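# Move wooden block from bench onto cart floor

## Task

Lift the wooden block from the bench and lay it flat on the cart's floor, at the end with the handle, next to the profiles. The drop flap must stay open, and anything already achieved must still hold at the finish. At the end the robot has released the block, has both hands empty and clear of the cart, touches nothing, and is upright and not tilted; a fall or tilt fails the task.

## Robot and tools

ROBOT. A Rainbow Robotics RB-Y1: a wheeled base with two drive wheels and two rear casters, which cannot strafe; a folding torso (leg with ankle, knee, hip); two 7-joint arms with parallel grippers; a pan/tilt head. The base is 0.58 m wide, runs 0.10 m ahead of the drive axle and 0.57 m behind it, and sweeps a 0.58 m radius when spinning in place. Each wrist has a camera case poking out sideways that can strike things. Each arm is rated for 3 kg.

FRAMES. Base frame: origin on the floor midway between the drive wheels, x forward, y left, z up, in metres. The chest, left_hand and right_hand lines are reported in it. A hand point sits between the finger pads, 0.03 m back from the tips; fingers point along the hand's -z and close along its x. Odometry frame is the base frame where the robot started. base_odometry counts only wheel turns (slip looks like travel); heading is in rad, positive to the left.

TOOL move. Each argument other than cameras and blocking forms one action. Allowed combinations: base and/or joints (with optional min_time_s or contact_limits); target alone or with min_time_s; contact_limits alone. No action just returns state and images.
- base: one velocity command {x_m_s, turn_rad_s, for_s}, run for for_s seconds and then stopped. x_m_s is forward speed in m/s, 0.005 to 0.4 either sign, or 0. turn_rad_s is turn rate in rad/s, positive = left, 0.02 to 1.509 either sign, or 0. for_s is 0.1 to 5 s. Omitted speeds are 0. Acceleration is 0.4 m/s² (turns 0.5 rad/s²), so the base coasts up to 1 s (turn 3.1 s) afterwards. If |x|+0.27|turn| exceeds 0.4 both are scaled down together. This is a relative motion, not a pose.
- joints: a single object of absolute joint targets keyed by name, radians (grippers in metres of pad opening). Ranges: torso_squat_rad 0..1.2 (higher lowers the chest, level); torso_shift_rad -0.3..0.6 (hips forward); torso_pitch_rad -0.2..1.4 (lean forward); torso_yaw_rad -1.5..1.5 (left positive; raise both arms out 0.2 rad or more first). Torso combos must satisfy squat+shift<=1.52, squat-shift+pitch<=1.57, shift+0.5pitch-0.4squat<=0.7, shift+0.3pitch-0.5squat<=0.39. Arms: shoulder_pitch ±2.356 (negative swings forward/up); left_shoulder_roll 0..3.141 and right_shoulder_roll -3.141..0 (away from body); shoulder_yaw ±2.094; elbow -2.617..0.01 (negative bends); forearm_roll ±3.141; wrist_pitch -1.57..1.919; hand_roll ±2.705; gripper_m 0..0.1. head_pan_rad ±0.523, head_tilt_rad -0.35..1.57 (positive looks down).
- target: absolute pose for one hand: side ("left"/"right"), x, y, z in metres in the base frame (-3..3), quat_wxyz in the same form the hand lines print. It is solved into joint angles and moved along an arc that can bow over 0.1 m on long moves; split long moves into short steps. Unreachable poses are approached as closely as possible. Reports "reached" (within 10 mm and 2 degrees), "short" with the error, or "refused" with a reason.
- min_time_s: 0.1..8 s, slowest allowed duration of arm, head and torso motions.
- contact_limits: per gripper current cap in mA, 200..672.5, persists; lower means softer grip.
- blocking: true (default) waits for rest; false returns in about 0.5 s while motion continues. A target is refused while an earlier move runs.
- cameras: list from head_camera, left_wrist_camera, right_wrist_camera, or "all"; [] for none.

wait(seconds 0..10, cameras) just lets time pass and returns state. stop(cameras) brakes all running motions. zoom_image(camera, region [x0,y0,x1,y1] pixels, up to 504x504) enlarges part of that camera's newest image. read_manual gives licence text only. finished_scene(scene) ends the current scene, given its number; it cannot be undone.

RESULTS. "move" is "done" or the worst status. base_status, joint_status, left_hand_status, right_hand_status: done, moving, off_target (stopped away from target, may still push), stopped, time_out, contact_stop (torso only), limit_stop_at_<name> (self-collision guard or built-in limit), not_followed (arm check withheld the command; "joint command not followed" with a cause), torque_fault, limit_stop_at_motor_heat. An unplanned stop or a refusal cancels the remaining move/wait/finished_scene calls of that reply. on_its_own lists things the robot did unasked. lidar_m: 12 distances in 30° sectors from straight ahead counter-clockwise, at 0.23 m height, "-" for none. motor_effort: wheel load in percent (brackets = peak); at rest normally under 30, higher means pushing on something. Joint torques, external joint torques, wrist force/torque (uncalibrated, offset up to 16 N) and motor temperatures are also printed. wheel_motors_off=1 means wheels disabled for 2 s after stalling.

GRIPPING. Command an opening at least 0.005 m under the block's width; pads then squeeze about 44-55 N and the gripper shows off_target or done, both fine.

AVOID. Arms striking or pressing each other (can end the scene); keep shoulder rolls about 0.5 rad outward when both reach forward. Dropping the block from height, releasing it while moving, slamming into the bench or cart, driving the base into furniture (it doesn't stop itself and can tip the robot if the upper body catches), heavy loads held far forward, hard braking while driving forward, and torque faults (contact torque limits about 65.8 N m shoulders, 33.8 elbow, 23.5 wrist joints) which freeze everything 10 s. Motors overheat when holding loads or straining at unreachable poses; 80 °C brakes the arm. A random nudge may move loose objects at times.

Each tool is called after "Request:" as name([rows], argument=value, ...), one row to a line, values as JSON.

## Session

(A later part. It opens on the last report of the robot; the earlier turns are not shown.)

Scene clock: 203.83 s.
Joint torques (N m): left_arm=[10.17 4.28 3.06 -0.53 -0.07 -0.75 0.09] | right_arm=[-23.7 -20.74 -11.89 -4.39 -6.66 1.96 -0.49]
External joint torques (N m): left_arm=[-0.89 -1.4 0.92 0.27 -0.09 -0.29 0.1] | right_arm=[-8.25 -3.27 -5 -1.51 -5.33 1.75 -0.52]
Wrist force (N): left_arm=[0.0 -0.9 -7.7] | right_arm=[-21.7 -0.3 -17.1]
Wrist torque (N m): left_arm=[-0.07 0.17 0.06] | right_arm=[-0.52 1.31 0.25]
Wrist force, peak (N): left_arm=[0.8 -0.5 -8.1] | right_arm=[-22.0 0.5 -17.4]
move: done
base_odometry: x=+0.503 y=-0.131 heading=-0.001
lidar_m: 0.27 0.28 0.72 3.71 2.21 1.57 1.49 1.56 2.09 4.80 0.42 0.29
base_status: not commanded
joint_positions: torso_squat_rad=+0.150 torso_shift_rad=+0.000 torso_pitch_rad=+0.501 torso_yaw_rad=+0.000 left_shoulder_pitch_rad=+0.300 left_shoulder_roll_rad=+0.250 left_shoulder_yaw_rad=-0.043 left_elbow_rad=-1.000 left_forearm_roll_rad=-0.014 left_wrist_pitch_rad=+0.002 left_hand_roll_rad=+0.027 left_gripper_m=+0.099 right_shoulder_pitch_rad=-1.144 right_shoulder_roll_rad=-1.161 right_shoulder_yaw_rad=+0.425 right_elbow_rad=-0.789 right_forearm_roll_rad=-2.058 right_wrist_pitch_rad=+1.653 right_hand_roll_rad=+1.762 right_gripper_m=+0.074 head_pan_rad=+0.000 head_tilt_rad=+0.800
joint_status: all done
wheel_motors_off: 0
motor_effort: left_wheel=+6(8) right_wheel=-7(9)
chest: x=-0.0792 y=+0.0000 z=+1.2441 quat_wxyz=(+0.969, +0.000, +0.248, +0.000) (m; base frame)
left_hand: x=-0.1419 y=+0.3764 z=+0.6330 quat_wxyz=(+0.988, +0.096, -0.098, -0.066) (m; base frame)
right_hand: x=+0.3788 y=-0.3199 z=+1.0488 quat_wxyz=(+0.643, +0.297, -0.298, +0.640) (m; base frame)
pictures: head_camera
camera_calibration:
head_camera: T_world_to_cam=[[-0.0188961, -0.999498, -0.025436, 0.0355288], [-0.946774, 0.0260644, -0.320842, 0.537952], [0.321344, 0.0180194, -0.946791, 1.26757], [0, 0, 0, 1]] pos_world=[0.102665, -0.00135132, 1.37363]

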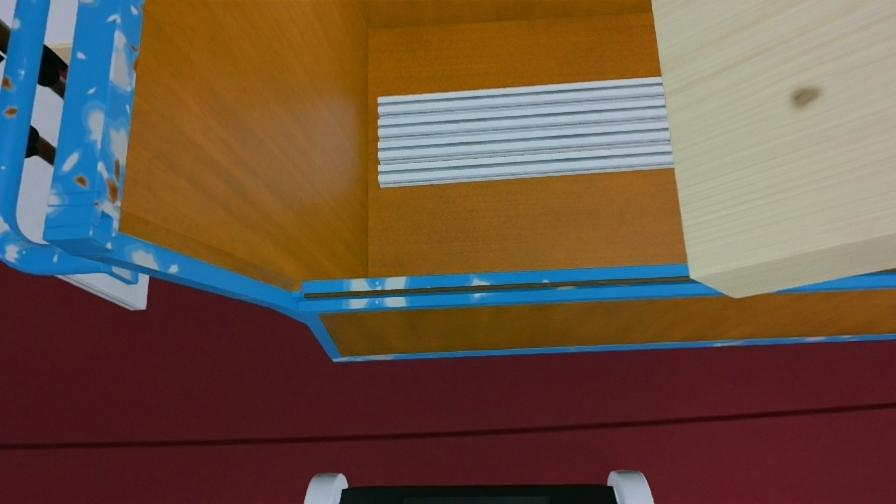

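Request:
move(target={"side":"right","x":0.36,"y":-0.28,"z":1.15,"quat_wxyz":[0.6409,0.2988,-0.2988,0.6409]}, min_time_s=2, cameras=["head_camera"])

Request:
move(joints={"torso_squat_rad":0.3,"torso_shift_rad":0.1,"torso_pitch_rad":0.75,"left_elbow_rad":-1.3,"left_shoulder_roll_rad":0.3,"head_tilt_rad":0.4}, min_time_s=2, cameras=["head_camera"])

Scene clock: 216.73 s.
Joint torques (N m): left_arm=[10.74 4.12 2.82 -0.63 0.01 -0.73 -0.06] | right_arm=[-20.77 -21.85 -17 -3.39 -6.96 -0.42 -0.64]
External joint torques (N m): left_arm=[-0.31 -1.56 0.68 0.18 -0.02 -0.28 -0.06] | right_arm=[-6.6 -4.56 -7.63 -1.32 -5.63 -0.12 -0.68]
Wrist force (N): left_arm=[-0.3 0.5 -7.1] | right_arm=[-21.7 0.0 -16.8]
Wrist torque (N m): left_arm=[-0.26 0.12 0.10] | right_arm=[-0.58 1.32 0.44]
Wrist force, peak (N): left_arm=[-0.5 -0.3 -8.3] | right_arm=[-22.4 1.3 -17.9]
move: done
base_odometry: x=+0.503 y=-0.131 heading=-0.001
lidar_m: 0.28 0.28 0.72 3.69 2.21 1.57 1.48 1.55 2.08 4.79 0.41 0.29
base_status: not commanded
joint_positions: torso_squat_rad=+0.150 torso_shift_rad=+0.000 torso_pitch_rad=+0.501 torso_yaw_rad=+0.000 left_shoulder_pitch_rad=+0.300 left_shoulder_roll_rad=+0.250 left_shoulder_yaw_rad=-0.043 left_elbow_rad=-1.000 left_forearm_roll_rad=-0.014 left_wrist_pitch_rad=+0.002 left_hand_roll_rad=+0.027 left_gripper_m=+0.099 right_shoulder_pitch_rad=-1.060 right_shoulder_roll_rad=-1.354 right_shoulder_yaw_rad=+0.303 right_elbow_rad=-1.253 right_forearm_roll_rad=-2.192 right_wrist_pitch_rad=+1.598 right_hand_roll_rad=+1.400 right_gripper_m=+0.074 head_pan_rad=+0.000 head_tilt_rad=+0.800
joint_status: all done
wheel_motors_off: 0
motor_effort: left_wheel=+7(8) right_wheel=-8(9)
chest: x=-0.0792 y=+0.0000 z=+1.2441 quat_wxyz=(+0.969, +0.000, +0.248, +0.000) (m; base frame)
left_hand: x=-0.1419 y=+0.3764 z=+0.6330 quat_wxyz=(+0.988, +0.096, -0.098, -0.066) (m; base frame)
right_hand: x=+0.3592 y=-0.2796 z=+1.1488 quat_wxyz=(+0.639, +0.303, -0.295, +0.642) (m; base frame)
right_hand_status: reached (checked arc, planned for 2.0 s): 2 mm and 0.8 deg off.
pictures: head_camera
camera_calibration:
head_camera: T_world_to_cam=[[-0.0188961, -0.999498, -0.025436, 0.0355288], [-0.946774, 0.0260644, -0.320842, 0.537952], [0.321344, 0.0180194, -0.946791, 1.26757], [0, 0, 0, 1]] pos_world=[0.102665, -0.00135132, 1.37363]

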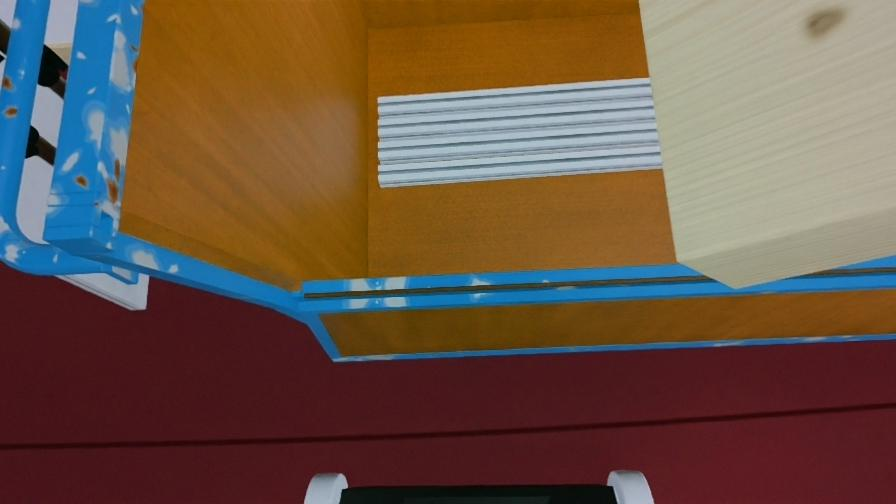

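Scene clock: 219.03 s.
Joint torques (N m): left_arm=[12.65 4.36 3.05 -1.74 -0.12 -0.74 0.04] | right_arm=[-18.79 -22.25 -15.59 -3.46 -7.09 1.7 -0.68]
External joint torques (N m): left_arm=[-1.07 -0.53 0.71 -0.53 -0.14 -0.21 0.05] | right_arm=[-6.95 -3.99 -6.57 -1.26 -5.72 1.52 -0.72]
Wrist force (N): left_arm=[-0.4 0.8 -8.1] | right_arm=[-20.7 -6.3 -16.2]
Wrist torque (N m): left_arm=[-0.31 0.08 0.09] | right_arm=[-1.00 1.30 0.43]
Wrist force, peak (N): left_arm=[-0.4 0.8 -8.1] | right_arm=[-21.9 -7.5 -17.0]
move: done
base_odometry: x=+0.503 y=-0.131 heading=-0.001
lidar_m: 0.26 0.28 0.71 3.71 2.20 1.56 1.49 1.56 2.06 4.78 0.42 0.30
base_status: not commanded
joint_positions: torso_squat_rad=+0.300 torso_shift_rad=+0.100 torso_pitch_rad=+0.751 torso_yaw_rad=+0.000 left_shoulder_pitch_rad=+0.300 left_shoulder_roll_rad=+0.300 left_shoulder_yaw_rad=-0.043 left_elbow_rad=-1.300 left_forearm_roll_rad=-0.014 left_wrist_pitch_rad=+0.002 left_hand_roll_rad=+0.027 left_gripper_m=+0.099 right_shoulder_pitch_rad=-1.060 right_shoulder_roll_rad=-1.354 right_shoulder_yaw_rad=+0.302 right_elbow_rad=-1.253 right_forearm_roll_rad=-2.192 right_wrist_pitch_rad=+1.598 right_hand_roll_rad=+1.400 right_gripper_m=+0.074 head_pan_rad=+0.000 head_tilt_rad=+0.400
joint_status: all done
wheel_motors_off: 0
motor_effort: left_wheel=+6(9) right_wheel=-7(9)
chest: x=+0.0501 y=+0.0000 z=+1.1721 quat_wxyz=(+0.930, +0.000, +0.367, +0.000) (m; base frame)
left_hand: x=-0.0158 y=+0.3717 z=+0.6026 quat_wxyz=(+0.983, +0.082, -0.121, -0.113) (m; base frame)
right_hand: x=+0.4514 y=-0.2796 z=+0.9714 quat_wxyz=(+0.671, +0.381, -0.213, +0.600) (m; base frame)
pictures: head_camera
camera_calibration:
head_camera: T_world_to_cam=[[-0.0149719, -0.999495, -0.0280172, 0.0385623], [-0.888196, 0.0261632, -0.45872, 0.829583], [0.459221, 0.0180169, -0.888139, 1.00957], [0, 0, 0, 1]] pos_world=[0.273792, -0.00135102, 1.27827]

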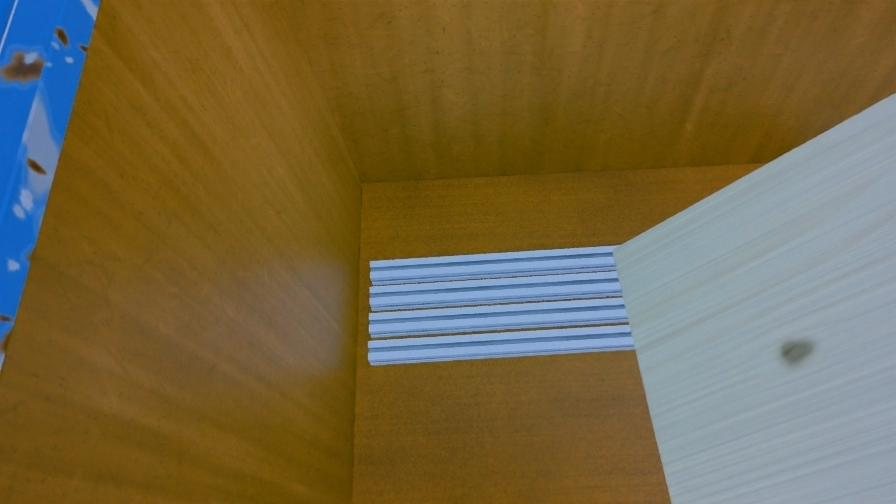

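Request:
move(target={"side":"right","x":0.459,"y":-0.08,"z":0.88,"quat_wxyz":[0.6327,0.3026,-0.2950,0.6489]}, min_time_s=2.5, cameras=["head_camera"])

Scene clock: 226.07 s.
Joint torques (N m): left_arm=[12.44 4.57 3.08 -1.83 -0.07 -0.72 0.02] | right_arm=[-23.17 -7.59 -13.32 -11.56 -5.81 -1.99 -0.77]
External joint torques (N m): left_arm=[-1.28 -0.32 0.75 -0.62 -0.09 -0.19 0.03] | right_arm=[-9.29 3.07 -4.55 -6.26 -4.82 -1.39 -0.81]
Wrist force (N): left_arm=[-0.5 -0.3 -7.6] | right_arm=[-21.5 0.7 -17.3]
Wrist torque (N m): left_arm=[-0.17 0.12 0.15] | right_arm=[-0.57 1.32 0.46]
Wrist force, peak (N): left_arm=[-1.2 0.6 -8.6] | right_arm=[-21.8 -7.0 -16.6]
move: done
base_odometry: x=+0.503 y=-0.131 heading=-0.001
lidar_m: 0.28 0.28 0.72 3.73 2.21 1.57 1.49 1.55 2.07 4.80 0.42 0.30
base_status: not commanded
joint_positions: torso_squat_rad=+0.300 torso_shift_rad=+0.100 torso_pitch_rad=+0.751 torso_yaw_rad=+0.000 left_shoulder_pitch_rad=+0.300 left_shoulder_roll_rad=+0.300 left_shoulder_yaw_rad=-0.043 left_elbow_rad=-1.300 left_forearm_roll_rad=-0.014 left_wrist_pitch_rad=+0.002 left_hand_roll_rad=+0.027 left_gripper_m=+0.099 right_shoulder_pitch_rad=-1.103 right_shoulder_roll_rad=-1.009 right_shoulder_yaw_rad=+0.524 right_elbow_rad=-1.611 right_forearm_roll_rad=-1.747 right_wrist_pitch_rad=+1.030 right_hand_roll_rad=+1.193 right_gripper_m=+0.074 head_pan_rad=+0.000 head_tilt_rad=+0.400
joint_status: all done
wheel_motors_off: 0
motor_effort: left_wheel=+7(8) right_wheel=-6(9)
chest: x=+0.0501 y=+0.0000 z=+1.1721 quat_wxyz=(+0.930, +0.000, +0.367, +0.000) (m; base frame)
left_hand: x=-0.0158 y=+0.3717 z=+0.6025 quat_wxyz=(+0.983, +0.081, -0.121, -0.112) (m; base frame)
right_hand: x=+0.4581 y=-0.0812 z=+0.8784 quat_wxyz=(+0.634, +0.302, -0.293, +0.649) (m; base frame)
right_hand_status: reached (checked arc, planned for 2.5 s): 2 mm and 0.3 deg off.
pictures: head_camera
camera_calibration:
head_camera: T_world_to_cam=[[-0.0148825, -0.999498, -0.0279728, 0.0384807], [-0.888196, 0.0260634, -0.458724, 0.829588], [0.459223, 0.0180184, -0.888138, 1.00957], [0, 0, 0, 1]] pos_world=[0.273792, -0.00135132, 1.27827]

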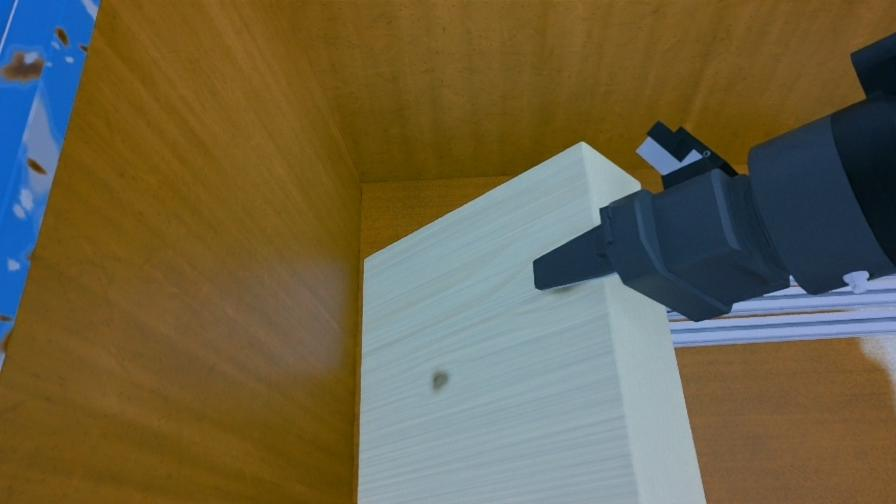

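Request:
move(joints={"torso_squat_rad":0.7,"torso_shift_rad":0.25,"torso_pitch_rad":0.82}, min_time_s=2.5, cameras=["head_camera"])

Scene clock: 231.37 s.
Joint torques (N m): left_arm=[13.98 4.07 2.68 -1.06 -0.04 -0.7 0] | right_arm=[-21.7 -7.08 -13.01 -11.55 -6.13 -1.57 -0.62]
External joint torques (N m): left_arm=[-1.18 -0.53 0.52 -0.59 -0.06 -0.3 0.01] | right_arm=[-8.85 3.4 -4.66 -6.02 -5.08 -1.1 -0.66]
Wrist force (N): left_arm=[-0.1 -0.4 -7.8] | right_arm=[-21.8 -1.5 -17.2]
Wrist torque (N m): left_arm=[-0.14 0.14 0.11] | right_arm=[-0.71 1.25 0.46]
Wrist force, peak (N): left_arm=[-0.3 0.6 -8.6] | right_arm=[-22.5 -1.8 -17.4]
move: done
base_odometry: x=+0.503 y=-0.131 heading=-0.002
lidar_m: 0.27 0.28 0.71 3.71 2.21 1.55 1.49 1.55 2.07 4.79 0.42 0.29
base_status: not commanded
joint_positions: torso_squat_rad=+0.700 torso_shift_rad=+0.250 torso_pitch_rad=+0.821 torso_yaw_rad=+0.000 left_shoulder_pitch_rad=+0.300 left_shoulder_roll_rad=+0.300 left_shoulder_yaw_rad=-0.043 left_elbow_rad=-1.300 left_forearm_roll_rad=-0.014 left_wrist_pitch_rad=+0.002 left_hand_roll_rad=+0.027 left_gripper_m=+0.099 right_shoulder_pitch_rad=-1.103 right_shoulder_roll_rad=-1.008 right_shoulder_yaw_rad=+0.524 right_elbow_rad=-1.611 right_forearm_roll_rad=-1.747 right_wrist_pitch_rad=+1.030 right_hand_roll_rad=+1.193 right_gripper_m=+0.074 head_pan_rad=+0.000 head_tilt_rad=+0.400
joint_status: all done
wheel_motors_off: 0
motor_effort: left_wheel=+3(9) right_wheel=-3(8)
chest: x=+0.1311 y=+0.0000 z=+1.0101 quat_wxyz=(+0.917, +0.000, +0.399, +0.000) (m; base frame)
left_hand: x=+0.0255 y=+0.3717 z=+0.4466 quat_wxyz=(+0.987, +0.078, -0.086, -0.115) (m; base frame)
right_hand: x=+0.5176 y=-0.0812 z=+0.6886 quat_wxyz=(+0.644, +0.325, -0.271, +0.638) (m; base frame)
pictures: head_camera
camera_calibration:
head_camera: T_world_to_cam=[[-0.0168023, -0.999498, -0.0268614, 0.0342836], [-0.918124, 0.0260616, -0.395434, 0.767143], [0.395936, 0.0180179, -0.918101, 0.867176], [0, 0, 0, 1]] pos_world=[0.361562, -0.00135132, 1.10043]

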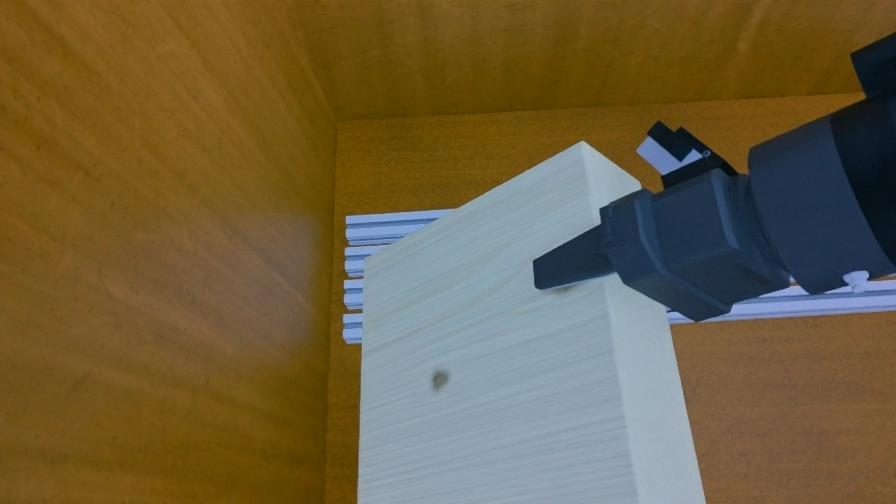

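Request:
move(target={"side":"right","x":0.463,"y":-0.07,"z":0.62,"quat_wxyz":[0.6327,0.3026,-0.2950,0.6489]}, min_time_s=2)

Request:
move(joints={"head_tilt_rad":0.85}, cameras=["head_camera"])

Scene clock: 234.67 s.
Joint torques (N m): left_arm=[13.77 3.83 2.64 -0.68 -0.02 -0.68 -0.09] | right_arm=[-0.65 1.09 2.89 -15.29 -5.49 4.83 -0.53]
External joint torques (N m): left_arm=[-1.38 -0.77 0.48 -0.21 -0.04 -0.29 -0.08] | right_arm=[9.13 10.05 9.83 -8.92 -4.61 5.26 -0.56]
Wrist force (N): left_arm=[-0.4 0.7 -8.1] | right_arm=[-16.2 -28.1 -6.6]
Wrist torque (N m): left_arm=[-0.28 0.08 0.09] | right_arm=[0.37 1.50 0.48]
Wrist force, peak (N): left_arm=[-0.5 0.6 -8.4] | right_arm=[-12.4 -35.0 -6.1]
move: done
base_odometry: x=+0.503 y=-0.131 heading=-0.002
lidar_m: 0.26 0.28 0.72 3.72 2.21 1.56 1.49 1.55 2.07 4.79 0.41 0.28
base_status: not commanded
joint_positions: torso_squat_rad=+0.700 torso_shift_rad=+0.250 torso_pitch_rad=+0.821 torso_yaw_rad=+0.000 left_shoulder_pitch_rad=+0.300 left_shoulder_roll_rad=+0.300 left_shoulder_yaw_rad=-0.043 left_elbow_rad=-1.300 left_forearm_roll_rad=-0.014 left_wrist_pitch_rad=+0.002 left_hand_roll_rad=+0.027 left_gripper_m=+0.099 right_shoulder_pitch_rad=-0.921 right_shoulder_roll_rad=-0.938 right_shoulder_yaw_rad=+0.585 right_elbow_rad=-1.646 right_forearm_roll_rad=-1.632 right_wrist_pitch_rad=+0.829 right_hand_roll_rad=+1.328 right_gripper_m=+0.074 head_pan_rad=+0.000 head_tilt_rad=+0.400
joint_status: all done
wheel_motors_off: 0
motor_effort: left_wheel=-2(3) right_wheel=-9(11)
chest: x=+0.1310 y=+0.0001 z=+1.0102 quat_wxyz=(+0.917, +0.000, +0.399, +0.000) (m; base frame)
left_hand: x=+0.0256 y=+0.3717 z=+0.4466 quat_wxyz=(+0.987, +0.077, -0.086, -0.115) (m; base frame)
right_hand: x=+0.4659 y=-0.0715 z=+0.6206 quat_wxyz=(+0.633, +0.299, -0.296, +0.649) (m; base frame)
right_hand_status: reached (checked arc, planned for 2.0 s): 3 mm and 0.4 deg off.
pictures: none

Scene clock: 235.63 s.
Joint torques (N m): left_arm=[13.81 4 2.76 -0.76 0.06 -0.72 0] | right_arm=[-0.3 0.82 2.96 -15.14 -5.55 4.91 -0.45]
External joint torques (N m): left_arm=[-1.34 -0.59 0.6 -0.28 0.03 -0.32 0.01] | right_arm=[9.48 9.79 9.91 -8.77 -4.67 5.33 -0.49]
Wrist force (N): left_arm=[0.1 -0.1 -7.9] | right_arm=[-16.0 -28.2 -6.5]
Wrist torque (N m): left_arm=[-0.17 0.15 0.12] | right_arm=[0.36 1.57 0.48]
Wrist force, peak (N): left_arm=[-0.4 0.5 -8.3] | right_arm=[-15.9 -28.9 -6.4]
move: done
base_odometry: x=+0.503 y=-0.131 heading=-0.002
lidar_m: 0.26 0.28 0.71 3.71 2.20 1.56 1.49 1.56 2.07 4.80 0.41 0.28
base_status: not commanded
joint_positions: torso_squat_rad=+0.700 torso_shift_rad=+0.250 torso_pitch_rad=+0.821 torso_yaw_rad=+0.000 left_shoulder_pitch_rad=+0.300 left_shoulder_roll_rad=+0.300 left_shoulder_yaw_rad=-0.043 left_elbow_rad=-1.300 left_forearm_roll_rad=-0.014 left_wrist_pitch_rad=+0.002 left_hand_roll_rad=+0.027 left_gripper_m=+0.099 right_shoulder_pitch_rad=-0.921 right_shoulder_roll_rad=-0.938 right_shoulder_yaw_rad=+0.586 right_elbow_rad=-1.646 right_forearm_roll_rad=-1.632 right_wrist_pitch_rad=+0.829 right_hand_roll_rad=+1.328 right_gripper_m=+0.074 head_pan_rad=+0.000 head_tilt_rad=+0.850
joint_status: all done
wheel_motors_off: 0
motor_effort: left_wheel=-2(3) right_wheel=-8(10)
chest: x=+0.1310 y=+0.0001 z=+1.0102 quat_wxyz=(+0.917, +0.000, +0.399, +0.000) (m; base frame)
left_hand: x=+0.0256 y=+0.3717 z=+0.4466 quat_wxyz=(+0.987, +0.077, -0.086, -0.115) (m; base frame)
right_hand: x=+0.4658 y=-0.0715 z=+0.6206 quat_wxyz=(+0.633, +0.299, -0.296, +0.649) (m; base frame)
pictures: head_camera
camera_calibration:
head_camera: T_world_to_cam=[[-0.0267012, -0.999502, -0.0168012, 0.0259052], [-0.998749, 0.0259627, 0.0427381, 0.295249], [-0.0422806, 0.0179213, -0.998945, 1.08687], [0, 0, 0, 1]] pos_world=[0.341525, -0.00125137, 1.07354]

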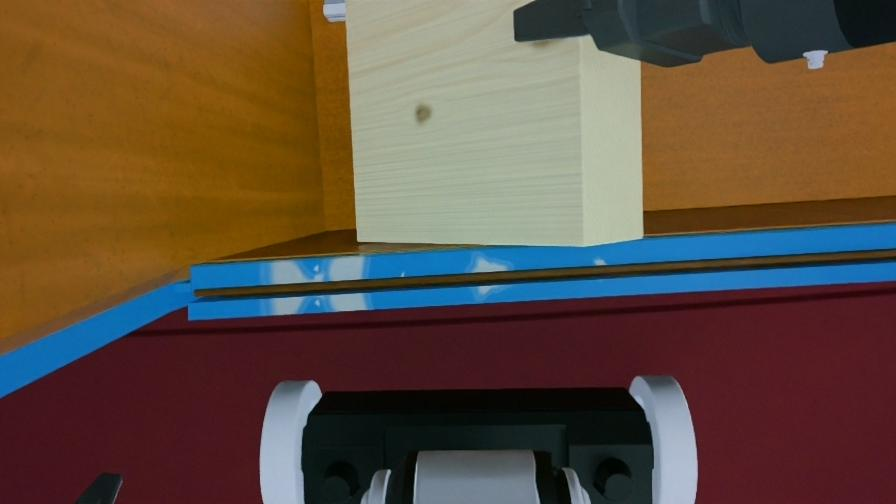

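Request:
move(target={"side":"right","x":0.482,"y":-0.07,"z":0.63,"quat_wxyz":[0.6265,0.3054,-0.2921,0.6549]}, min_time_s=1.5, cameras=["head_camera"])

Scene clock: 241.87 s.
Joint torques (N m): left_arm=[13.91 3.76 2.97 -0.63 -0.01 -0.66 0] | right_arm=[-19.3 -4.46 -13.47 -12.97 -5.9 -1.01 0.08]
External joint torques (N m): left_arm=[-1.24 -0.83 0.82 -0.16 -0.03 -0.26 0.01] | right_arm=[-8.54 4.72 -6.25 -6.77 -4.96 -0.6 0.04]
Wrist force (N): left_arm=[-0.6 0.5 -7.2] | right_arm=[-21.6 0.3 -17.6]
Wrist torque (N m): left_arm=[-0.27 0.08 0.11] | right_arm=[-0.48 1.27 0.19]
Wrist force, peak (N): left_arm=[0.2 -0.3 -8.6] | right_arm=[-21.2 -25.9 -17.9]
move: done
base_odometry: x=+0.503 y=-0.131 heading=-0.002
lidar_m: 0.26 0.27 0.73 3.72 2.21 1.56 1.49 1.56 2.05 4.80 0.40 0.28
base_status: not commanded
joint_positions: torso_squat_rad=+0.700 torso_shift_rad=+0.250 torso_pitch_rad=+0.821 torso_yaw_rad=+0.000 left_shoulder_pitch_rad=+0.300 left_shoulder_roll_rad=+0.300 left_shoulder_yaw_rad=-0.043 left_elbow_rad=-1.300 left_forearm_roll_rad=-0.014 left_wrist_pitch_rad=+0.002 left_hand_roll_rad=+0.027 left_gripper_m=+0.099 right_shoulder_pitch_rad=-0.978 right_shoulder_roll_rad=-0.935 right_shoulder_yaw_rad=+0.581 right_elbow_rad=-1.605 right_forearm_roll_rad=-1.660 right_wrist_pitch_rad=+0.883 right_hand_roll_rad=+1.335 right_gripper_m=+0.074 head_pan_rad=+0.000 head_tilt_rad=+0.850
joint_status: all done
wheel_motors_off: 0
motor_effort: left_wheel=+0(3) right_wheel=-9(10)
chest: x=+0.1311 y=+0.0001 z=+1.0101 quat_wxyz=(+0.917, +0.000, +0.399, +0.000) (m; base frame)
left_hand: x=+0.0255 y=+0.3717 z=+0.4465 quat_wxyz=(+0.987, +0.077, -0.086, -0.115) (m; base frame)
right_hand: x=+0.4806 y=-0.0712 z=+0.6290 quat_wxyz=(+0.628, +0.304, -0.291, +0.654) (m; base frame)
right_hand_status: reached (checked arc, planned for 1.5 s): 2 mm and 0.3 deg off.
pictures: head_camera
camera_calibration:
head_camera: T_world_to_cam=[[-0.0267082, -0.999502, -0.0167925, 0.0258976], [-0.998736, 0.0259647, 0.0430375, 0.295033], [-0.04258, 0.0179207, -0.998932, 1.08677], [0, 0, 0, 1]] pos_world=[0.341626, -0.00125137, 1.07334]

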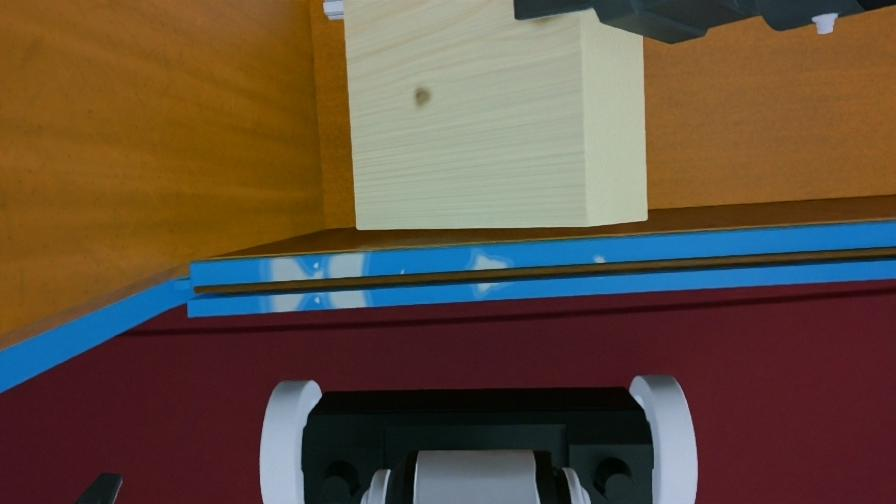

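Request:
move(joints={"torso_squat_rad":0.94,"torso_shift_rad":0.335,"head_tilt_rad":0.6}, min_time_s=3, cameras=["head_camera"])

Scene clock: 250.50 s.
Joint torques (N m): left_arm=[14.49 3.46 2.68 -0.36 -0.05 -0.72 -0.01] | right_arm=[-11.93 -5.81 -7.56 -13.74 -5.5 1.4 -0.23]
External joint torques (N m): left_arm=[-0.66 -1.14 0.53 0.12 -0.07 -0.32 0] | right_arm=[-1.12 3.37 -0.32 -7.53 -4.57 1.81 -0.27]
Wrist force (N): left_arm=[0.1 0.6 -7.6] | right_arm=[-17.6 -13.3 -13.1]
Wrist torque (N m): left_arm=[-0.29 0.16 0.11] | right_arm=[0.19 1.49 0.07]
Wrist force, peak (N): left_arm=[-1.0 -0.5 -8.6] | right_arm=[-28.5 -4.0 -23.7]
move: done
base_odometry: x=+0.503 y=-0.131 heading=-0.002
lidar_m: 0.27 0.29 0.72 3.69 2.21 1.56 1.48 1.55 2.06 4.79 0.42 0.30
base_status: not commanded
joint_positions: torso_squat_rad=+0.940 torso_shift_rad=+0.335 torso_pitch_rad=+0.821 torso_yaw_rad=+0.000 left_shoulder_pitch_rad=+0.300 left_shoulder_roll_rad=+0.300 left_shoulder_yaw_rad=-0.043 left_elbow_rad=-1.300 left_forearm_roll_rad=-0.014 left_wrist_pitch_rad=+0.002 left_hand_roll_rad=+0.027 left_gripper_m=+0.099 right_shoulder_pitch_rad=-0.980 right_shoulder_roll_rad=-0.934 right_shoulder_yaw_rad=+0.579 right_elbow_rad=-1.605 right_forearm_roll_rad=-1.660 right_wrist_pitch_rad=+0.882 right_hand_roll_rad=+1.335 right_gripper_m=+0.074 head_pan_rad=+0.000 head_tilt_rad=+0.600
joint_status: all done
wheel_motors_off: 0
motor_effort: left_wheel=-3(23) right_wheel=+0(22)
chest: x=+0.1342 y=+0.0000 z=+0.8814 quat_wxyz=(+0.917, +0.000, +0.399, +0.000) (m; base frame)
left_hand: x=+0.0289 y=+0.3717 z=+0.3178 quat_wxyz=(+0.987, +0.078, -0.086, -0.115) (m; base frame)
right_hand: x=+0.4851 y=-0.0709 z=+0.5012 quat_wxyz=(+0.628, +0.303, -0.293, +0.654) (m; base frame)
pictures: head_camera
camera_calibration:
head_camera: T_world_to_cam=[[-0.0218123, -0.9995, -0.022901, 0.0284984], [-0.978297, 0.0260596, -0.205564, 0.546701], [0.206058, 0.0179202, -0.978376, 0.864305], [0, 0, 0, 1]] pos_world=[0.357361, -0.00125108, 0.95865]

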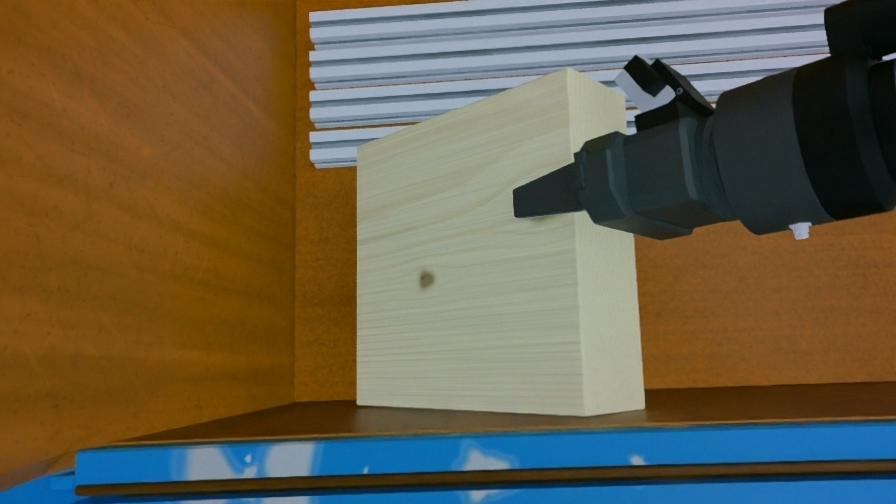

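Request:
move(target={"side":"right","x":0.495,"y":-0.07,"z":0.505,"quat_wxyz":[0.6117,0.3118,-0.2852,0.6688]}, min_time_s=1.5, cameras=["head_camera"])

Scene clock: 258.33 s.
Joint torques (N m): left_arm=[14 3.29 2.94 -0.46 -0.1 -0.62 -0.02] | right_arm=[-20.01 -4.75 -10.41 -12.29 -6.1 -0.69 -0.2]
External joint torques (N m): left_arm=[-1.15 -1.31 0.79 0.02 -0.12 -0.23 -0.02] | right_arm=[-8.28 4.54 -3.07 -6.27 -5.09 -0.37 -0.24]
Wrist force (N): left_arm=[0.2 -0.2 -7.6] | right_arm=[-21.5 0.0 -17.2]
Wrist torque (N m): left_arm=[-0.19 0.16 0.09] | right_arm=[-0.48 1.27 0.11]
Wrist force, peak (N): left_arm=[0.2 -0.9 -8.5] | right_arm=[-22.0 -8.4 -19.7]
move: done
base_odometry: x=+0.503 y=-0.131 heading=-0.002
lidar_m: 0.27 0.30 0.72 3.69 2.22 1.56 1.48 1.56 2.07 4.80 0.43 0.30
base_status: not commanded
joint_positions: torso_squat_rad=+0.940 torso_shift_rad=+0.335 torso_pitch_rad=+0.821 torso_yaw_rad=+0.000 left_shoulder_pitch_rad=+0.300 left_shoulder_roll_rad=+0.300 left_shoulder_yaw_rad=-0.043 left_elbow_rad=-1.300 left_forearm_roll_rad=-0.014 left_wrist_pitch_rad=+0.002 left_hand_roll_rad=+0.027 left_gripper_m=+0.099 right_shoulder_pitch_rad=-1.038 right_shoulder_roll_rad=-0.918 right_shoulder_yaw_rad=+0.581 right_elbow_rad=-1.533 right_forearm_roll_rad=-1.697 right_wrist_pitch_rad=+0.953 right_hand_roll_rad=+1.392 right_gripper_m=+0.074 head_pan_rad=+0.000 head_tilt_rad=+0.600
joint_status: all done
wheel_motors_off: 0
motor_effort: left_wheel=-3(4) right_wheel=-1(2)
chest: x=+0.1343 y=+0.0000 z=+0.8813 quat_wxyz=(+0.917, +0.000, +0.399, +0.000) (m; base frame)
left_hand: x=+0.0289 y=+0.3717 z=+0.3178 quat_wxyz=(+0.987, +0.078, -0.086, -0.115) (m; base frame)
right_hand: x=+0.4942 y=-0.0714 z=+0.5034 quat_wxyz=(+0.613, +0.311, -0.283, +0.669) (m; base frame)
right_hand_status: reached (checked arc, planned for 1.5 s): 2 mm and 0.3 deg off.
pictures: head_camera
camera_calibration:
head_camera: T_world_to_cam=[[-0.0218216, -0.9995, -0.022895, 0.0284959], [-0.978341, 0.0260635, -0.205353, 0.546592], [0.205847, 0.017918, -0.97842, 0.864305], [0, 0, 0, 1]] pos_world=[0.357461, -0.00125106, 0.95855]

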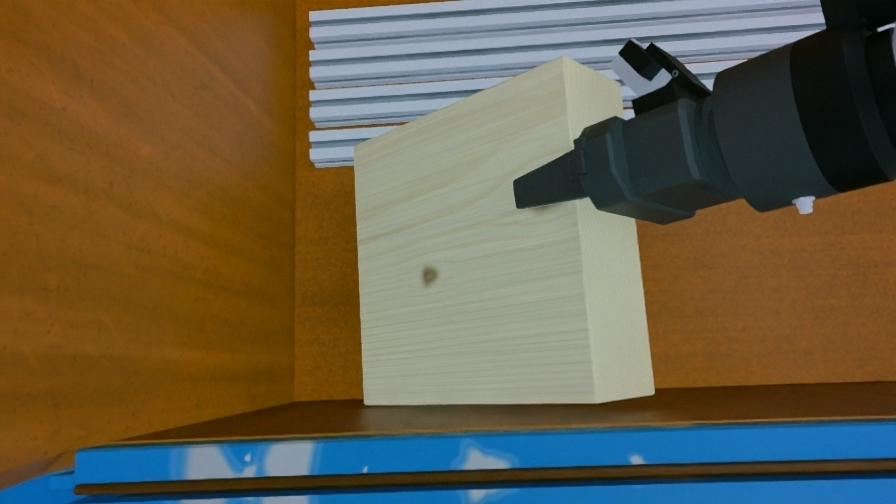

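Request:
move(target={"side":"right","x":0.495,"y":-0.07,"z":0.484,"quat_wxyz":[0.6117,0.3118,-0.2852,0.6688]}, min_time_s=1.2, cameras=["head_camera"])

Scene clock: 261.27 s.
Joint torques (N m): left_arm=[14.33 3.24 3.05 -0.31 -0.07 -0.6 -0.09] | right_arm=[-20.36 -4.29 -9.9 -12.79 -6.21 -0.26 -0.1]
External joint torques (N m): left_arm=[-0.81 -1.36 0.9 0.17 -0.09 -0.2 -0.08] | right_arm=[-8.59 4.69 -2.96 -6.76 -5.17 -0.05 -0.14]
Wrist force (N): left_arm=[-0.1 0.6 -7.8] | right_arm=[-20.9 0.1 -17.0]
Wrist torque (N m): left_arm=[-0.28 0.10 0.11] | right_arm=[-0.48 1.38 0.12]
Wrist force, peak (N): left_arm=[-0.3 -0.4 -8.9] | right_arm=[-22.4 0.2 -17.4]
move: done
base_odometry: x=+0.503 y=-0.131 heading=-0.002
lidar_m: 0.28 0.29 0.72 3.70 2.21 1.56 1.50 1.56 2.08 4.79 0.41 0.30
base_status: not commanded
joint_positions: torso_squat_rad=+0.940 torso_shift_rad=+0.335 torso_pitch_rad=+0.821 torso_yaw_rad=+0.000 left_shoulder_pitch_rad=+0.300 left_shoulder_roll_rad=+0.300 left_shoulder_yaw_rad=-0.043 left_elbow_rad=-1.300 left_forearm_roll_rad=-0.014 left_wrist_pitch_rad=+0.002 left_hand_roll_rad=+0.027 left_gripper_m=+0.099 right_shoulder_pitch_rad=-1.042 right_shoulder_roll_rad=-0.872 right_shoulder_yaw_rad=+0.591 right_elbow_rad=-1.444 right_forearm_roll_rad=-1.705 right_wrist_pitch_rad=+0.950 right_hand_roll_rad=+1.468 right_gripper_m=+0.074 head_pan_rad=+0.000 head_tilt_rad=+0.600
joint_status: all done
wheel_motors_off: 0
motor_effort: left_wheel=-3(3) right_wheel=+1(3)
chest: x=+0.1343 y=+0.0000 z=+0.8813 quat_wxyz=(+0.917, +0.000, +0.399, +0.000) (m; base frame)
left_hand: x=+0.0289 y=+0.3717 z=+0.3177 quat_wxyz=(+0.987, +0.078, -0.086, -0.115) (m; base frame)
right_hand: x=+0.4942 y=-0.0714 z=+0.4825 quat_wxyz=(+0.613, +0.311, -0.283, +0.669) (m; base frame)
right_hand_status: reached (checked arc, planned for 1.2 s): 2 mm and 0.3 deg off.
pictures: head_camera
camera_calibration:
head_camera: T_world_to_cam=[[-0.0218216, -0.9995, -0.022895, 0.0284959], [-0.978341, 0.0260635, -0.205353, 0.546592], [0.205847, 0.017918, -0.97842, 0.864305], [0, 0, 0, 1]] pos_world=[0.357461, -0.00125106, 0.95855]

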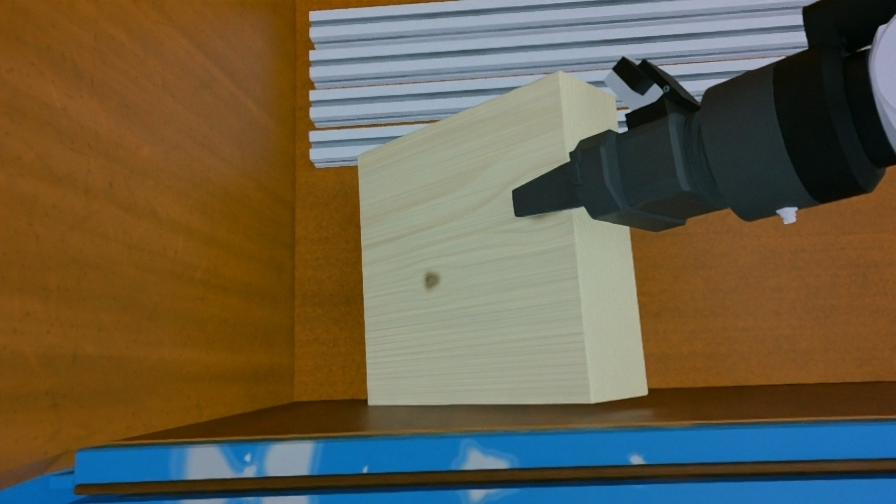

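Request:
move(target={"side":"right","x":0.495,"y":-0.07,"z":0.470,"quat_wxyz":[0.6117,0.3118,-0.2852,0.6688]}, min_time_s=1.2, cameras=["head_camera"])

Scene clock: 264.40 s.
Joint torques (N m): left_arm=[14.37 3.45 2.78 -0.34 0.04 -0.61 0] | right_arm=[-18.87 -2.89 -8.46 -12.82 -6.21 0.97 -0.05]
External joint torques (N m): left_arm=[-0.78 -1.15 0.62 0.13 0.02 -0.22 0.01] | right_arm=[-7.1 5.89 -1.79 -6.81 -5.17 1.11 -0.08]
Wrist force (N): left_arm=[-0.7 0.1 -7.5] | right_arm=[-22.1 -2.0 -16.4]
Wrist torque (N m): left_arm=[-0.24 0.11 0.09] | right_arm=[-0.93 1.37 0.10]
Wrist force, peak (N): left_arm=[-0.9 0.5 -8.3] | right_arm=[-22.3 0.5 -17.4]
move: done
base_odometry: x=+0.503 y=-0.131 heading=-0.002
lidar_m: 0.27 0.29 0.72 3.71 2.21 1.56 1.49 1.55 2.07 4.80 0.41 0.30
base_status: not commanded
joint_positions: torso_squat_rad=+0.940 torso_shift_rad=+0.335 torso_pitch_rad=+0.821 torso_yaw_rad=+0.000 left_shoulder_pitch_rad=+0.300 left_shoulder_roll_rad=+0.300 left_shoulder_yaw_rad=-0.043 left_elbow_rad=-1.300 left_forearm_roll_rad=-0.014 left_wrist_pitch_rad=+0.002 left_hand_roll_rad=+0.027 left_gripper_m=+0.099 right_shoulder_pitch_rad=-1.045 right_shoulder_roll_rad=-0.843 right_shoulder_yaw_rad=+0.597 right_elbow_rad=-1.386 right_forearm_roll_rad=-1.709 right_wrist_pitch_rad=+0.946 right_hand_roll_rad=+1.515 right_gripper_m=+0.074 head_pan_rad=+0.000 head_tilt_rad=+0.600
joint_status: all done
wheel_motors_off: 0
motor_effort: left_wheel=-3(4) right_wheel=-1(2)
chest: x=+0.1343 y=+0.0000 z=+0.8813 quat_wxyz=(+0.917, +0.000, +0.399, +0.000) (m; base frame)
left_hand: x=+0.0289 y=+0.3717 z=+0.3177 quat_wxyz=(+0.987, +0.078, -0.086, -0.115) (m; base frame)
right_hand: x=+0.4938 y=-0.0717 z=+0.4691 quat_wxyz=(+0.613, +0.310, -0.283, +0.669) (m; base frame)
right_hand_status: reached (checked arc, planned for 1.2 s): 2 mm and 0.4 deg off.
pictures: head_camera
camera_calibration:
head_camera: T_world_to_cam=[[-0.0218216, -0.9995, -0.022895, 0.0284959], [-0.978341, 0.0260635, -0.205353, 0.546592], [0.205847, 0.017918, -0.97842, 0.864305], [0, 0, 0, 1]] pos_world=[0.357461, -0.00125106, 0.95855]

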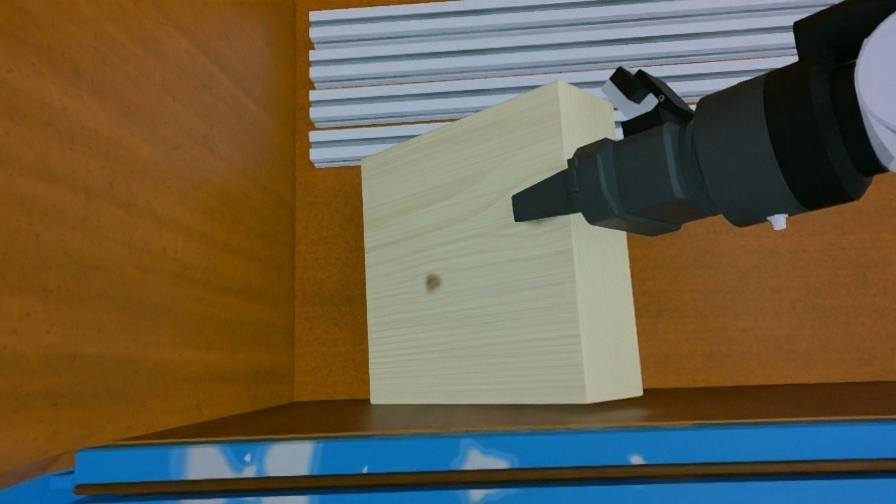

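Request:
move(target={"side":"right","x":0.497,"y":-0.10,"z":0.56,"quat_wxyz":[0.5845,0.3689,-0.3375,0.6390]}, min_time_s=1.5)

Request:
move(joints={"torso_squat_rad":1.1,"torso_shift_rad":0.4,"left_elbow_rad":-1.6}, min_time_s=2.5, cameras=["head_camera"])

Scene clock: 271.70 s.
Joint torques (N m): left_arm=[14.55 3.26 2.97 -0.48 -0.04 -0.66 -0.02] | right_arm=[-15.85 -10.62 -14.02 -12.63 -7.21 0.2 -0.06]
External joint torques (N m): left_arm=[-0.6 -1.34 0.81 0 -0.06 -0.26 -0.01] | right_arm=[-5.11 0.64 -6.2 -7.05 -5.89 0.25 -0.11]
Wrist force (N): left_arm=[-0.6 0.4 -8.0] | right_arm=[-24.5 0.5 -13.0]
Wrist torque (N m): left_arm=[-0.26 0.10 0.11] | right_arm=[-0.43 1.51 0.14]
Wrist force, peak (N): left_arm=[0.0 0.3 -8.5] | right_arm=[-23.8 -2.6 -18.5]
move: done
base_odometry: x=+0.503 y=-0.131 heading=-0.002
lidar_m: 0.27 0.30 0.72 3.70 2.20 1.55 1.49 1.56 2.06 4.78 0.41 0.29
base_status: not commanded
joint_positions: torso_squat_rad=+0.940 torso_shift_rad=+0.335 torso_pitch_rad=+0.821 torso_yaw_rad=+0.000 left_shoulder_pitch_rad=+0.300 left_shoulder_roll_rad=+0.300 left_shoulder_yaw_rad=-0.043 left_elbow_rad=-1.300 left_forearm_roll_rad=-0.014 left_wrist_pitch_rad=+0.002 left_hand_roll_rad=+0.027 left_gripper_m=+0.099 right_shoulder_pitch_rad=-0.952 right_shoulder_roll_rad=-1.009 right_shoulder_yaw_rad=+0.438 right_elbow_rad=-1.560 right_forearm_roll_rad=-1.981 right_wrist_pitch_rad=+1.050 right_hand_roll_rad=+1.565 right_gripper_m=+0.074 head_pan_rad=+0.000 head_tilt_rad=+0.600
joint_status: all done
wheel_motors_off: 0
motor_effort: left_wheel=-3(3) right_wheel=-2(2)
chest: x=+0.1343 y=+0.0000 z=+0.8813 quat_wxyz=(+0.917, +0.000, +0.399, +0.000) (m; base frame)
left_hand: x=+0.0289 y=+0.3717 z=+0.3177 quat_wxyz=(+0.987, +0.078, -0.086, -0.115) (m; base frame)
right_hand: x=+0.4963 y=-0.1007 z=+0.5585 quat_wxyz=(+0.585, +0.369, -0.336, +0.639) (m; base frame)
right_hand_status: reached (checked arc, planned for 1.5 s): 2 mm and 0.2 deg off.
pictures: none

Scene clock: 274.50 s.
Joint torques (N m): left_arm=[11.34 2.9 2.88 -4.22 -0.07 -1.23 -0.01] | right_arm=[-4.36 5.4 -7.27 -8.6 -6.65 1 -0.13]
External joint torques (N m): left_arm=[-0.67 -0.99 0.61 -0.59 -0.09 -0.27 0.01] | right_arm=[6.46 16.77 0.62 -3.07 -5.33 1.06 -0.17]
Wrist force (N): left_arm=[-1.8 0.0 -7.4] | right_arm=[-24.2 -0.6 -13.5]
Wrist torque (N m): left_arm=[-0.25 0.05 0.11] | right_arm=[-0.57 1.46 0.14]
Wrist force, peak (N): left_arm=[-0.3 0.4 -8.2] | right_arm=[-24.9 0.1 -13.6]
move: done
base_odometry: x=+0.503 y=-0.131 heading=-0.002
lidar_m: 0.27 0.29 0.71 3.70 2.19 1.58 1.49 1.56 2.07 4.79 0.42 0.29
base_status: not commanded
joint_positions: torso_squat_rad=+1.100 torso_shift_rad=+0.399 torso_pitch_rad=+0.818 torso_yaw_rad=+0.000 left_shoulder_pitch_rad=+0.300 left_shoulder_roll_rad=+0.300 left_shoulder_yaw_rad=-0.043 left_elbow_rad=-1.600 left_forearm_roll_rad=-0.014 left_wrist_pitch_rad=+0.002 left_hand_roll_rad=+0.027 left_gripper_m=+0.099 right_shoulder_pitch_rad=-0.955 right_shoulder_roll_rad=-1.014 right_shoulder_yaw_rad=+0.436 right_elbow_rad=-1.561 right_forearm_roll_rad=-1.981 right_wrist_pitch_rad=+1.050 right_hand_roll_rad=+1.565 right_gripper_m=+0.074 head_pan_rad=+0.000 head_tilt_rad=+0.600
joint_status: all done
wheel_motors_off: 0
motor_effort: left_wheel=-2(4) right_wheel=-7(8)
chest: x=+0.1214 y=+0.0006 z=+0.7845 quat_wxyz=(+0.917, -0.001, +0.398, +0.000) (m; base frame)
left_hand: x=+0.1534 y=+0.3329 z=+0.2545 quat_wxyz=(+0.963, +0.057, -0.234, -0.125) (m; base frame)
right_hand: x=+0.4862 y=-0.1014 z=+0.4642 quat_wxyz=(+0.585, +0.365, -0.337, +0.641) (m; base frame)
pictures: head_camera
camera_calibration:
head_camera: T_world_to_cam=[[-0.0213673, -0.999544, -0.0213387, 0.0252058], [-0.977864, 0.025338, -0.207702, 0.515817], [0.208148, 0.0164283, -0.977959, 0.771474], [0, 0, 0, 1]] pos_world=[0.344357, -0.000549478, 0.862144]

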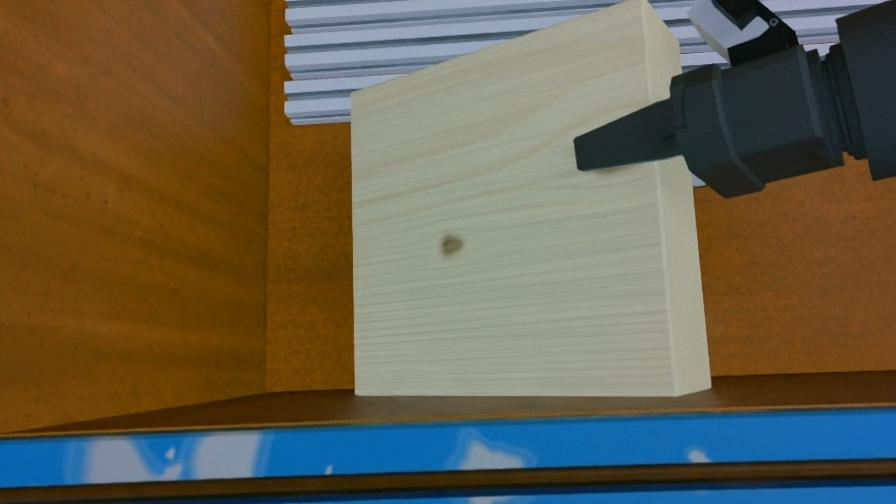

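Request:
move(joints={"torso_squat_rad":0.98,"torso_shift_rad":0.35,"head_pan_rad":-0.45}, min_time_s=1.5, cameras=["head_camera"])

Scene clock: 279.80 s.
Joint torques (N m): left_arm=[11.28 2.96 3.02 -4.07 -0.1 -1.24 -0.01] | right_arm=[-16.2 -7 -11.5 -12.59 -7.29 0.48 -0.62]
External joint torques (N m): left_arm=[-0.78 -0.95 0.73 -0.47 -0.13 -0.29 0.01] | right_arm=[-5.46 4.28 -3.67 -7.02 -5.97 0.54 -0.66]
Wrist force (N): left_arm=[-1.8 0.4 -7.2] | right_arm=[-24.3 0.2 -13.0]
Wrist torque (N m): left_arm=[-0.22 0.07 0.13] | right_arm=[-0.37 1.51 0.19]
Wrist force, peak (N): left_arm=[-2.4 -0.1 -7.8] | right_arm=[-30.3 -12.0 -15.9]
move: done
base_odometry: x=+0.503 y=-0.131 heading=-0.002
lidar_m: 0.27 0.29 0.71 3.71 2.20 1.57 1.49 1.57 2.08 4.80 0.42 0.29
base_status: not commanded
joint_positions: torso_squat_rad=+0.980 torso_shift_rad=+0.350 torso_pitch_rad=+0.821 torso_yaw_rad=+0.000 left_shoulder_pitch_rad=+0.300 left_shoulder_roll_rad=+0.300 left_shoulder_yaw_rad=-0.043 left_elbow_rad=-1.600 left_forearm_roll_rad=-0.014 left_wrist_pitch_rad=+0.002 left_hand_roll_rad=+0.027 left_gripper_m=+0.099 right_shoulder_pitch_rad=-0.952 right_shoulder_roll_rad=-1.010 right_shoulder_yaw_rad=+0.437 right_elbow_rad=-1.560 right_forearm_roll_rad=-1.981 right_wrist_pitch_rad=+1.050 right_hand_roll_rad=+1.566 right_gripper_m=+0.074 head_pan_rad=-0.450 head_tilt_rad=+0.600
joint_status: all done
wheel_motors_off: 0
motor_effort: left_wheel=+0(3) right_wheel=+0(8)
chest: x=+0.1323 y=+0.0001 z=+0.8576 quat_wxyz=(+0.917, +0.000, +0.399, +0.000) (m; base frame)
left_hand: x=+0.1631 y=+0.3331 z=+0.3281 quat_wxyz=(+0.963, +0.057, -0.232, -0.126) (m; base frame)
right_hand: x=+0.4946 y=-0.1011 z=+0.5349 quat_wxyz=(+0.586, +0.368, -0.336, +0.639) (m; base frame)
pictures: head_camera
camera_calibration:
head_camera: T_world_to_cam=[[-0.318197, -0.900778, 0.295548, -0.196436], [-0.93561, 0.248094, -0.251162, 0.571957], [0.152917, -0.356437, -0.921721, 0.80162], [0, 0, 0, 1]] pos_world=[0.350042, -0.0331179, 0.94058]

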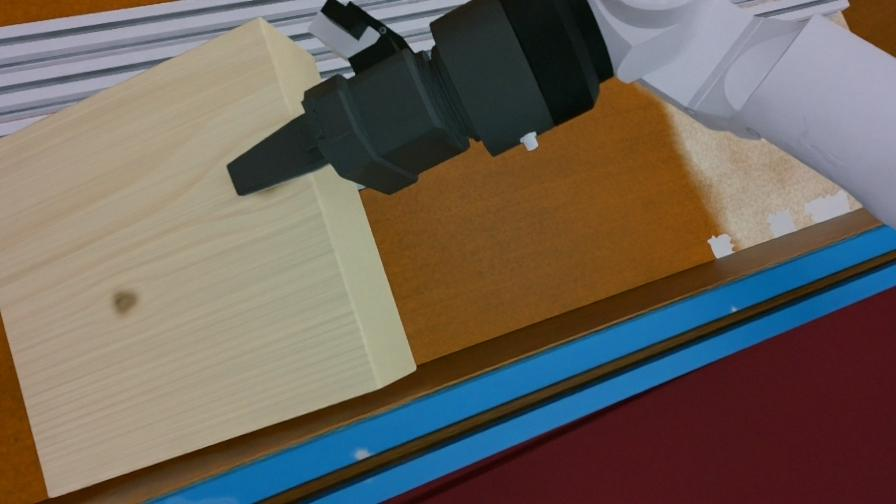

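Request:
move(target={"side":"right","x":0.495,"y":-0.21,"z":0.58,"quat_wxyz":[0.5845,0.3689,-0.3375,0.6390]}, min_time_s=1.5)

Request:
move(joints={"torso_yaw_rad":0.25,"head_pan_rad":-0.4}, min_time_s=1.5, cameras=["head_camera"])

Scene clock: 289.63 s.
Joint torques (N m): left_arm=[11.44 2.62 3.12 -3.78 -0.09 -1.09 0.04] | right_arm=[-13.75 -16.75 -15.2 -7.69 -7.71 1.59 -0.27]
External joint torques (N m): left_arm=[-0.62 -1.29 0.83 -0.18 -0.11 -0.14 0.06] | right_arm=[-4.97 -1.15 -6.48 -4.06 -6.26 1.35 -0.31]
Wrist force (N): left_arm=[-1.6 -0.5 -7.0] | right_arm=[-24.3 0.5 -13.7]
Wrist torque (N m): left_arm=[-0.15 0.05 0.11] | right_arm=[-0.41 1.52 0.18]
Wrist force, peak (N): left_arm=[-2.5 -0.2 -8.1] | right_arm=[-25.4 0.1 -13.6]
move: done
base_odometry: x=+0.503 y=-0.131 heading=-0.002
lidar_m: 0.28 0.29 0.72 3.71 2.21 1.57 1.49 1.56 2.08 4.80 0.41 0.30
base_status: not commanded
joint_positions: torso_squat_rad=+0.980 torso_shift_rad=+0.350 torso_pitch_rad=+0.821 torso_yaw_rad=+0.000 left_shoulder_pitch_rad=+0.300 left_shoulder_roll_rad=+0.300 left_shoulder_yaw_rad=-0.043 left_elbow_rad=-1.600 left_forearm_roll_rad=-0.014 left_wrist_pitch_rad=+0.002 left_hand_roll_rad=+0.027 left_gripper_m=+0.099 right_shoulder_pitch_rad=-0.801 right_shoulder_roll_rad=-1.235 right_shoulder_yaw_rad=+0.250 right_elbow_rad=-1.500 right_forearm_roll_rad=-2.227 right_wrist_pitch_rad=+1.247 right_hand_roll_rad=+1.740 right_gripper_m=+0.074 head_pan_rad=-0.450 head_tilt_rad=+0.600
joint_status: all done
wheel_motors_off: 0
motor_effort: left_wheel=-1(2) right_wheel=+1(2)
chest: x=+0.1323 y=+0.0001 z=+0.8576 quat_wxyz=(+0.917, +0.000, +0.399, +0.000) (m; base frame)
left_hand: x=+0.1631 y=+0.3332 z=+0.3282 quat_wxyz=(+0.963, +0.057, -0.232, -0.126) (m; base frame)
right_hand: x=+0.4944 y=-0.2103 z=+0.5788 quat_wxyz=(+0.586, +0.369, -0.336, +0.639) (m; base frame)
right_hand_status: reached (checked arc, planned for 1.5 s): 1 mm and 0.2 deg off.
pictures: none

Scene clock: 291.43 s.
Joint torques (N m): left_arm=[11.34 5.84 5.18 -3.48 -0.07 -1.11 -0.08] | right_arm=[-15.15 -13.6 -14.26 -10.01 -8.27 1.7 -0.14]
External joint torques (N m): left_arm=[-0.61 -1.38 0.73 -0.33 -0.12 -0.25 -0.06] | right_arm=[-5.2 -0.23 -6.16 -4.98 -6.65 1.49 -0.19]
Wrist force (N): left_arm=[-1.7 -1.1 -7.7] | right_arm=[-26.3 1.0 -8.9]
Wrist torque (N m): left_arm=[-0.15 0.02 0.11] | right_arm=[-0.26 1.75 0.18]
Wrist force, peak (N): left_arm=[-1.7 -1.1 -7.7] | right_arm=[-27.2 1.0 -8.9]
move: done
base_odometry: x=+0.503 y=-0.131 heading=-0.002
lidar_m: 0.28 0.30 0.72 3.71 2.21 1.57 1.49 1.55 2.08 4.79 0.43 0.28
base_status: not commanded
joint_positions: torso_squat_rad=+0.980 torso_shift_rad=+0.350 torso_pitch_rad=+0.821 torso_yaw_rad=+0.250 left_shoulder_pitch_rad=+0.300 left_shoulder_roll_rad=+0.300 left_shoulder_yaw_rad=-0.043 left_elbow_rad=-1.600 left_forearm_roll_rad=-0.014 left_wrist_pitch_rad=+0.002 left_hand_roll_rad=+0.027 left_gripper_m=+0.099 right_shoulder_pitch_rad=-0.801 right_shoulder_roll_rad=-1.235 right_shoulder_yaw_rad=+0.250 right_elbow_rad=-1.500 right_forearm_roll_rad=-2.227 right_wrist_pitch_rad=+1.247 right_hand_roll_rad=+1.740 right_gripper_m=+0.074 head_pan_rad=-0.400 head_tilt_rad=+0.600
joint_status: all done
wheel_motors_off: 0
motor_effort: left_wheel=-2(2) right_wheel=+0(3)
chest: x=+0.1323 y=+0.0000 z=+0.8576 quat_wxyz=(+0.910, +0.050, +0.396, +0.114) (m; base frame)
left_hand: x=+0.0983 y=+0.4239 z=+0.3978 quat_wxyz=(+0.961, +0.165, -0.214, -0.064) (m; base frame)
right_hand: x=+0.5203 y=-0.0923 z=+0.5508 quat_wxyz=(+0.493, +0.448, -0.360, +0.653) (m; base frame)
pictures: head_camera
camera_calibration:
head_camera: T_world_to_cam=[[-0.123631, -0.988548, 0.0865315, -0.0439072], [-0.971762, 0.102946, -0.212322, 0.543703], [0.200983, -0.110338, -0.973361, 0.839173], [0, 0, 0, 1]] pos_world=[0.354262, -0.00678421, 0.936057]

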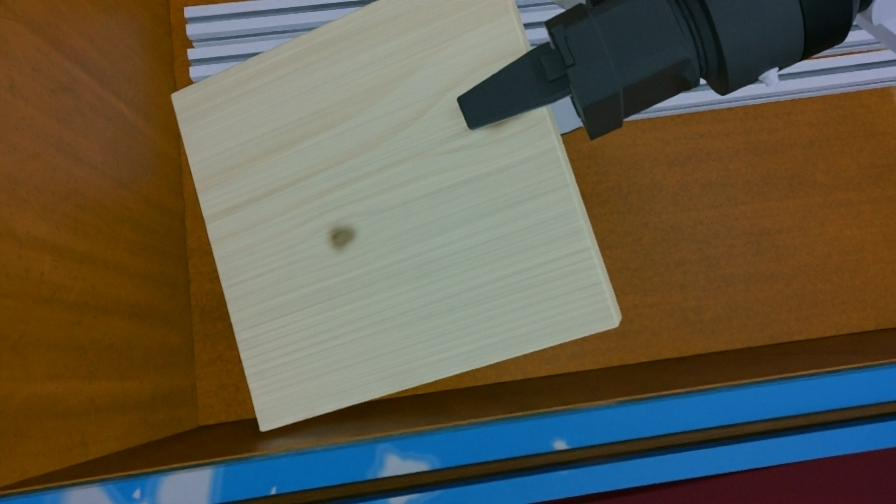

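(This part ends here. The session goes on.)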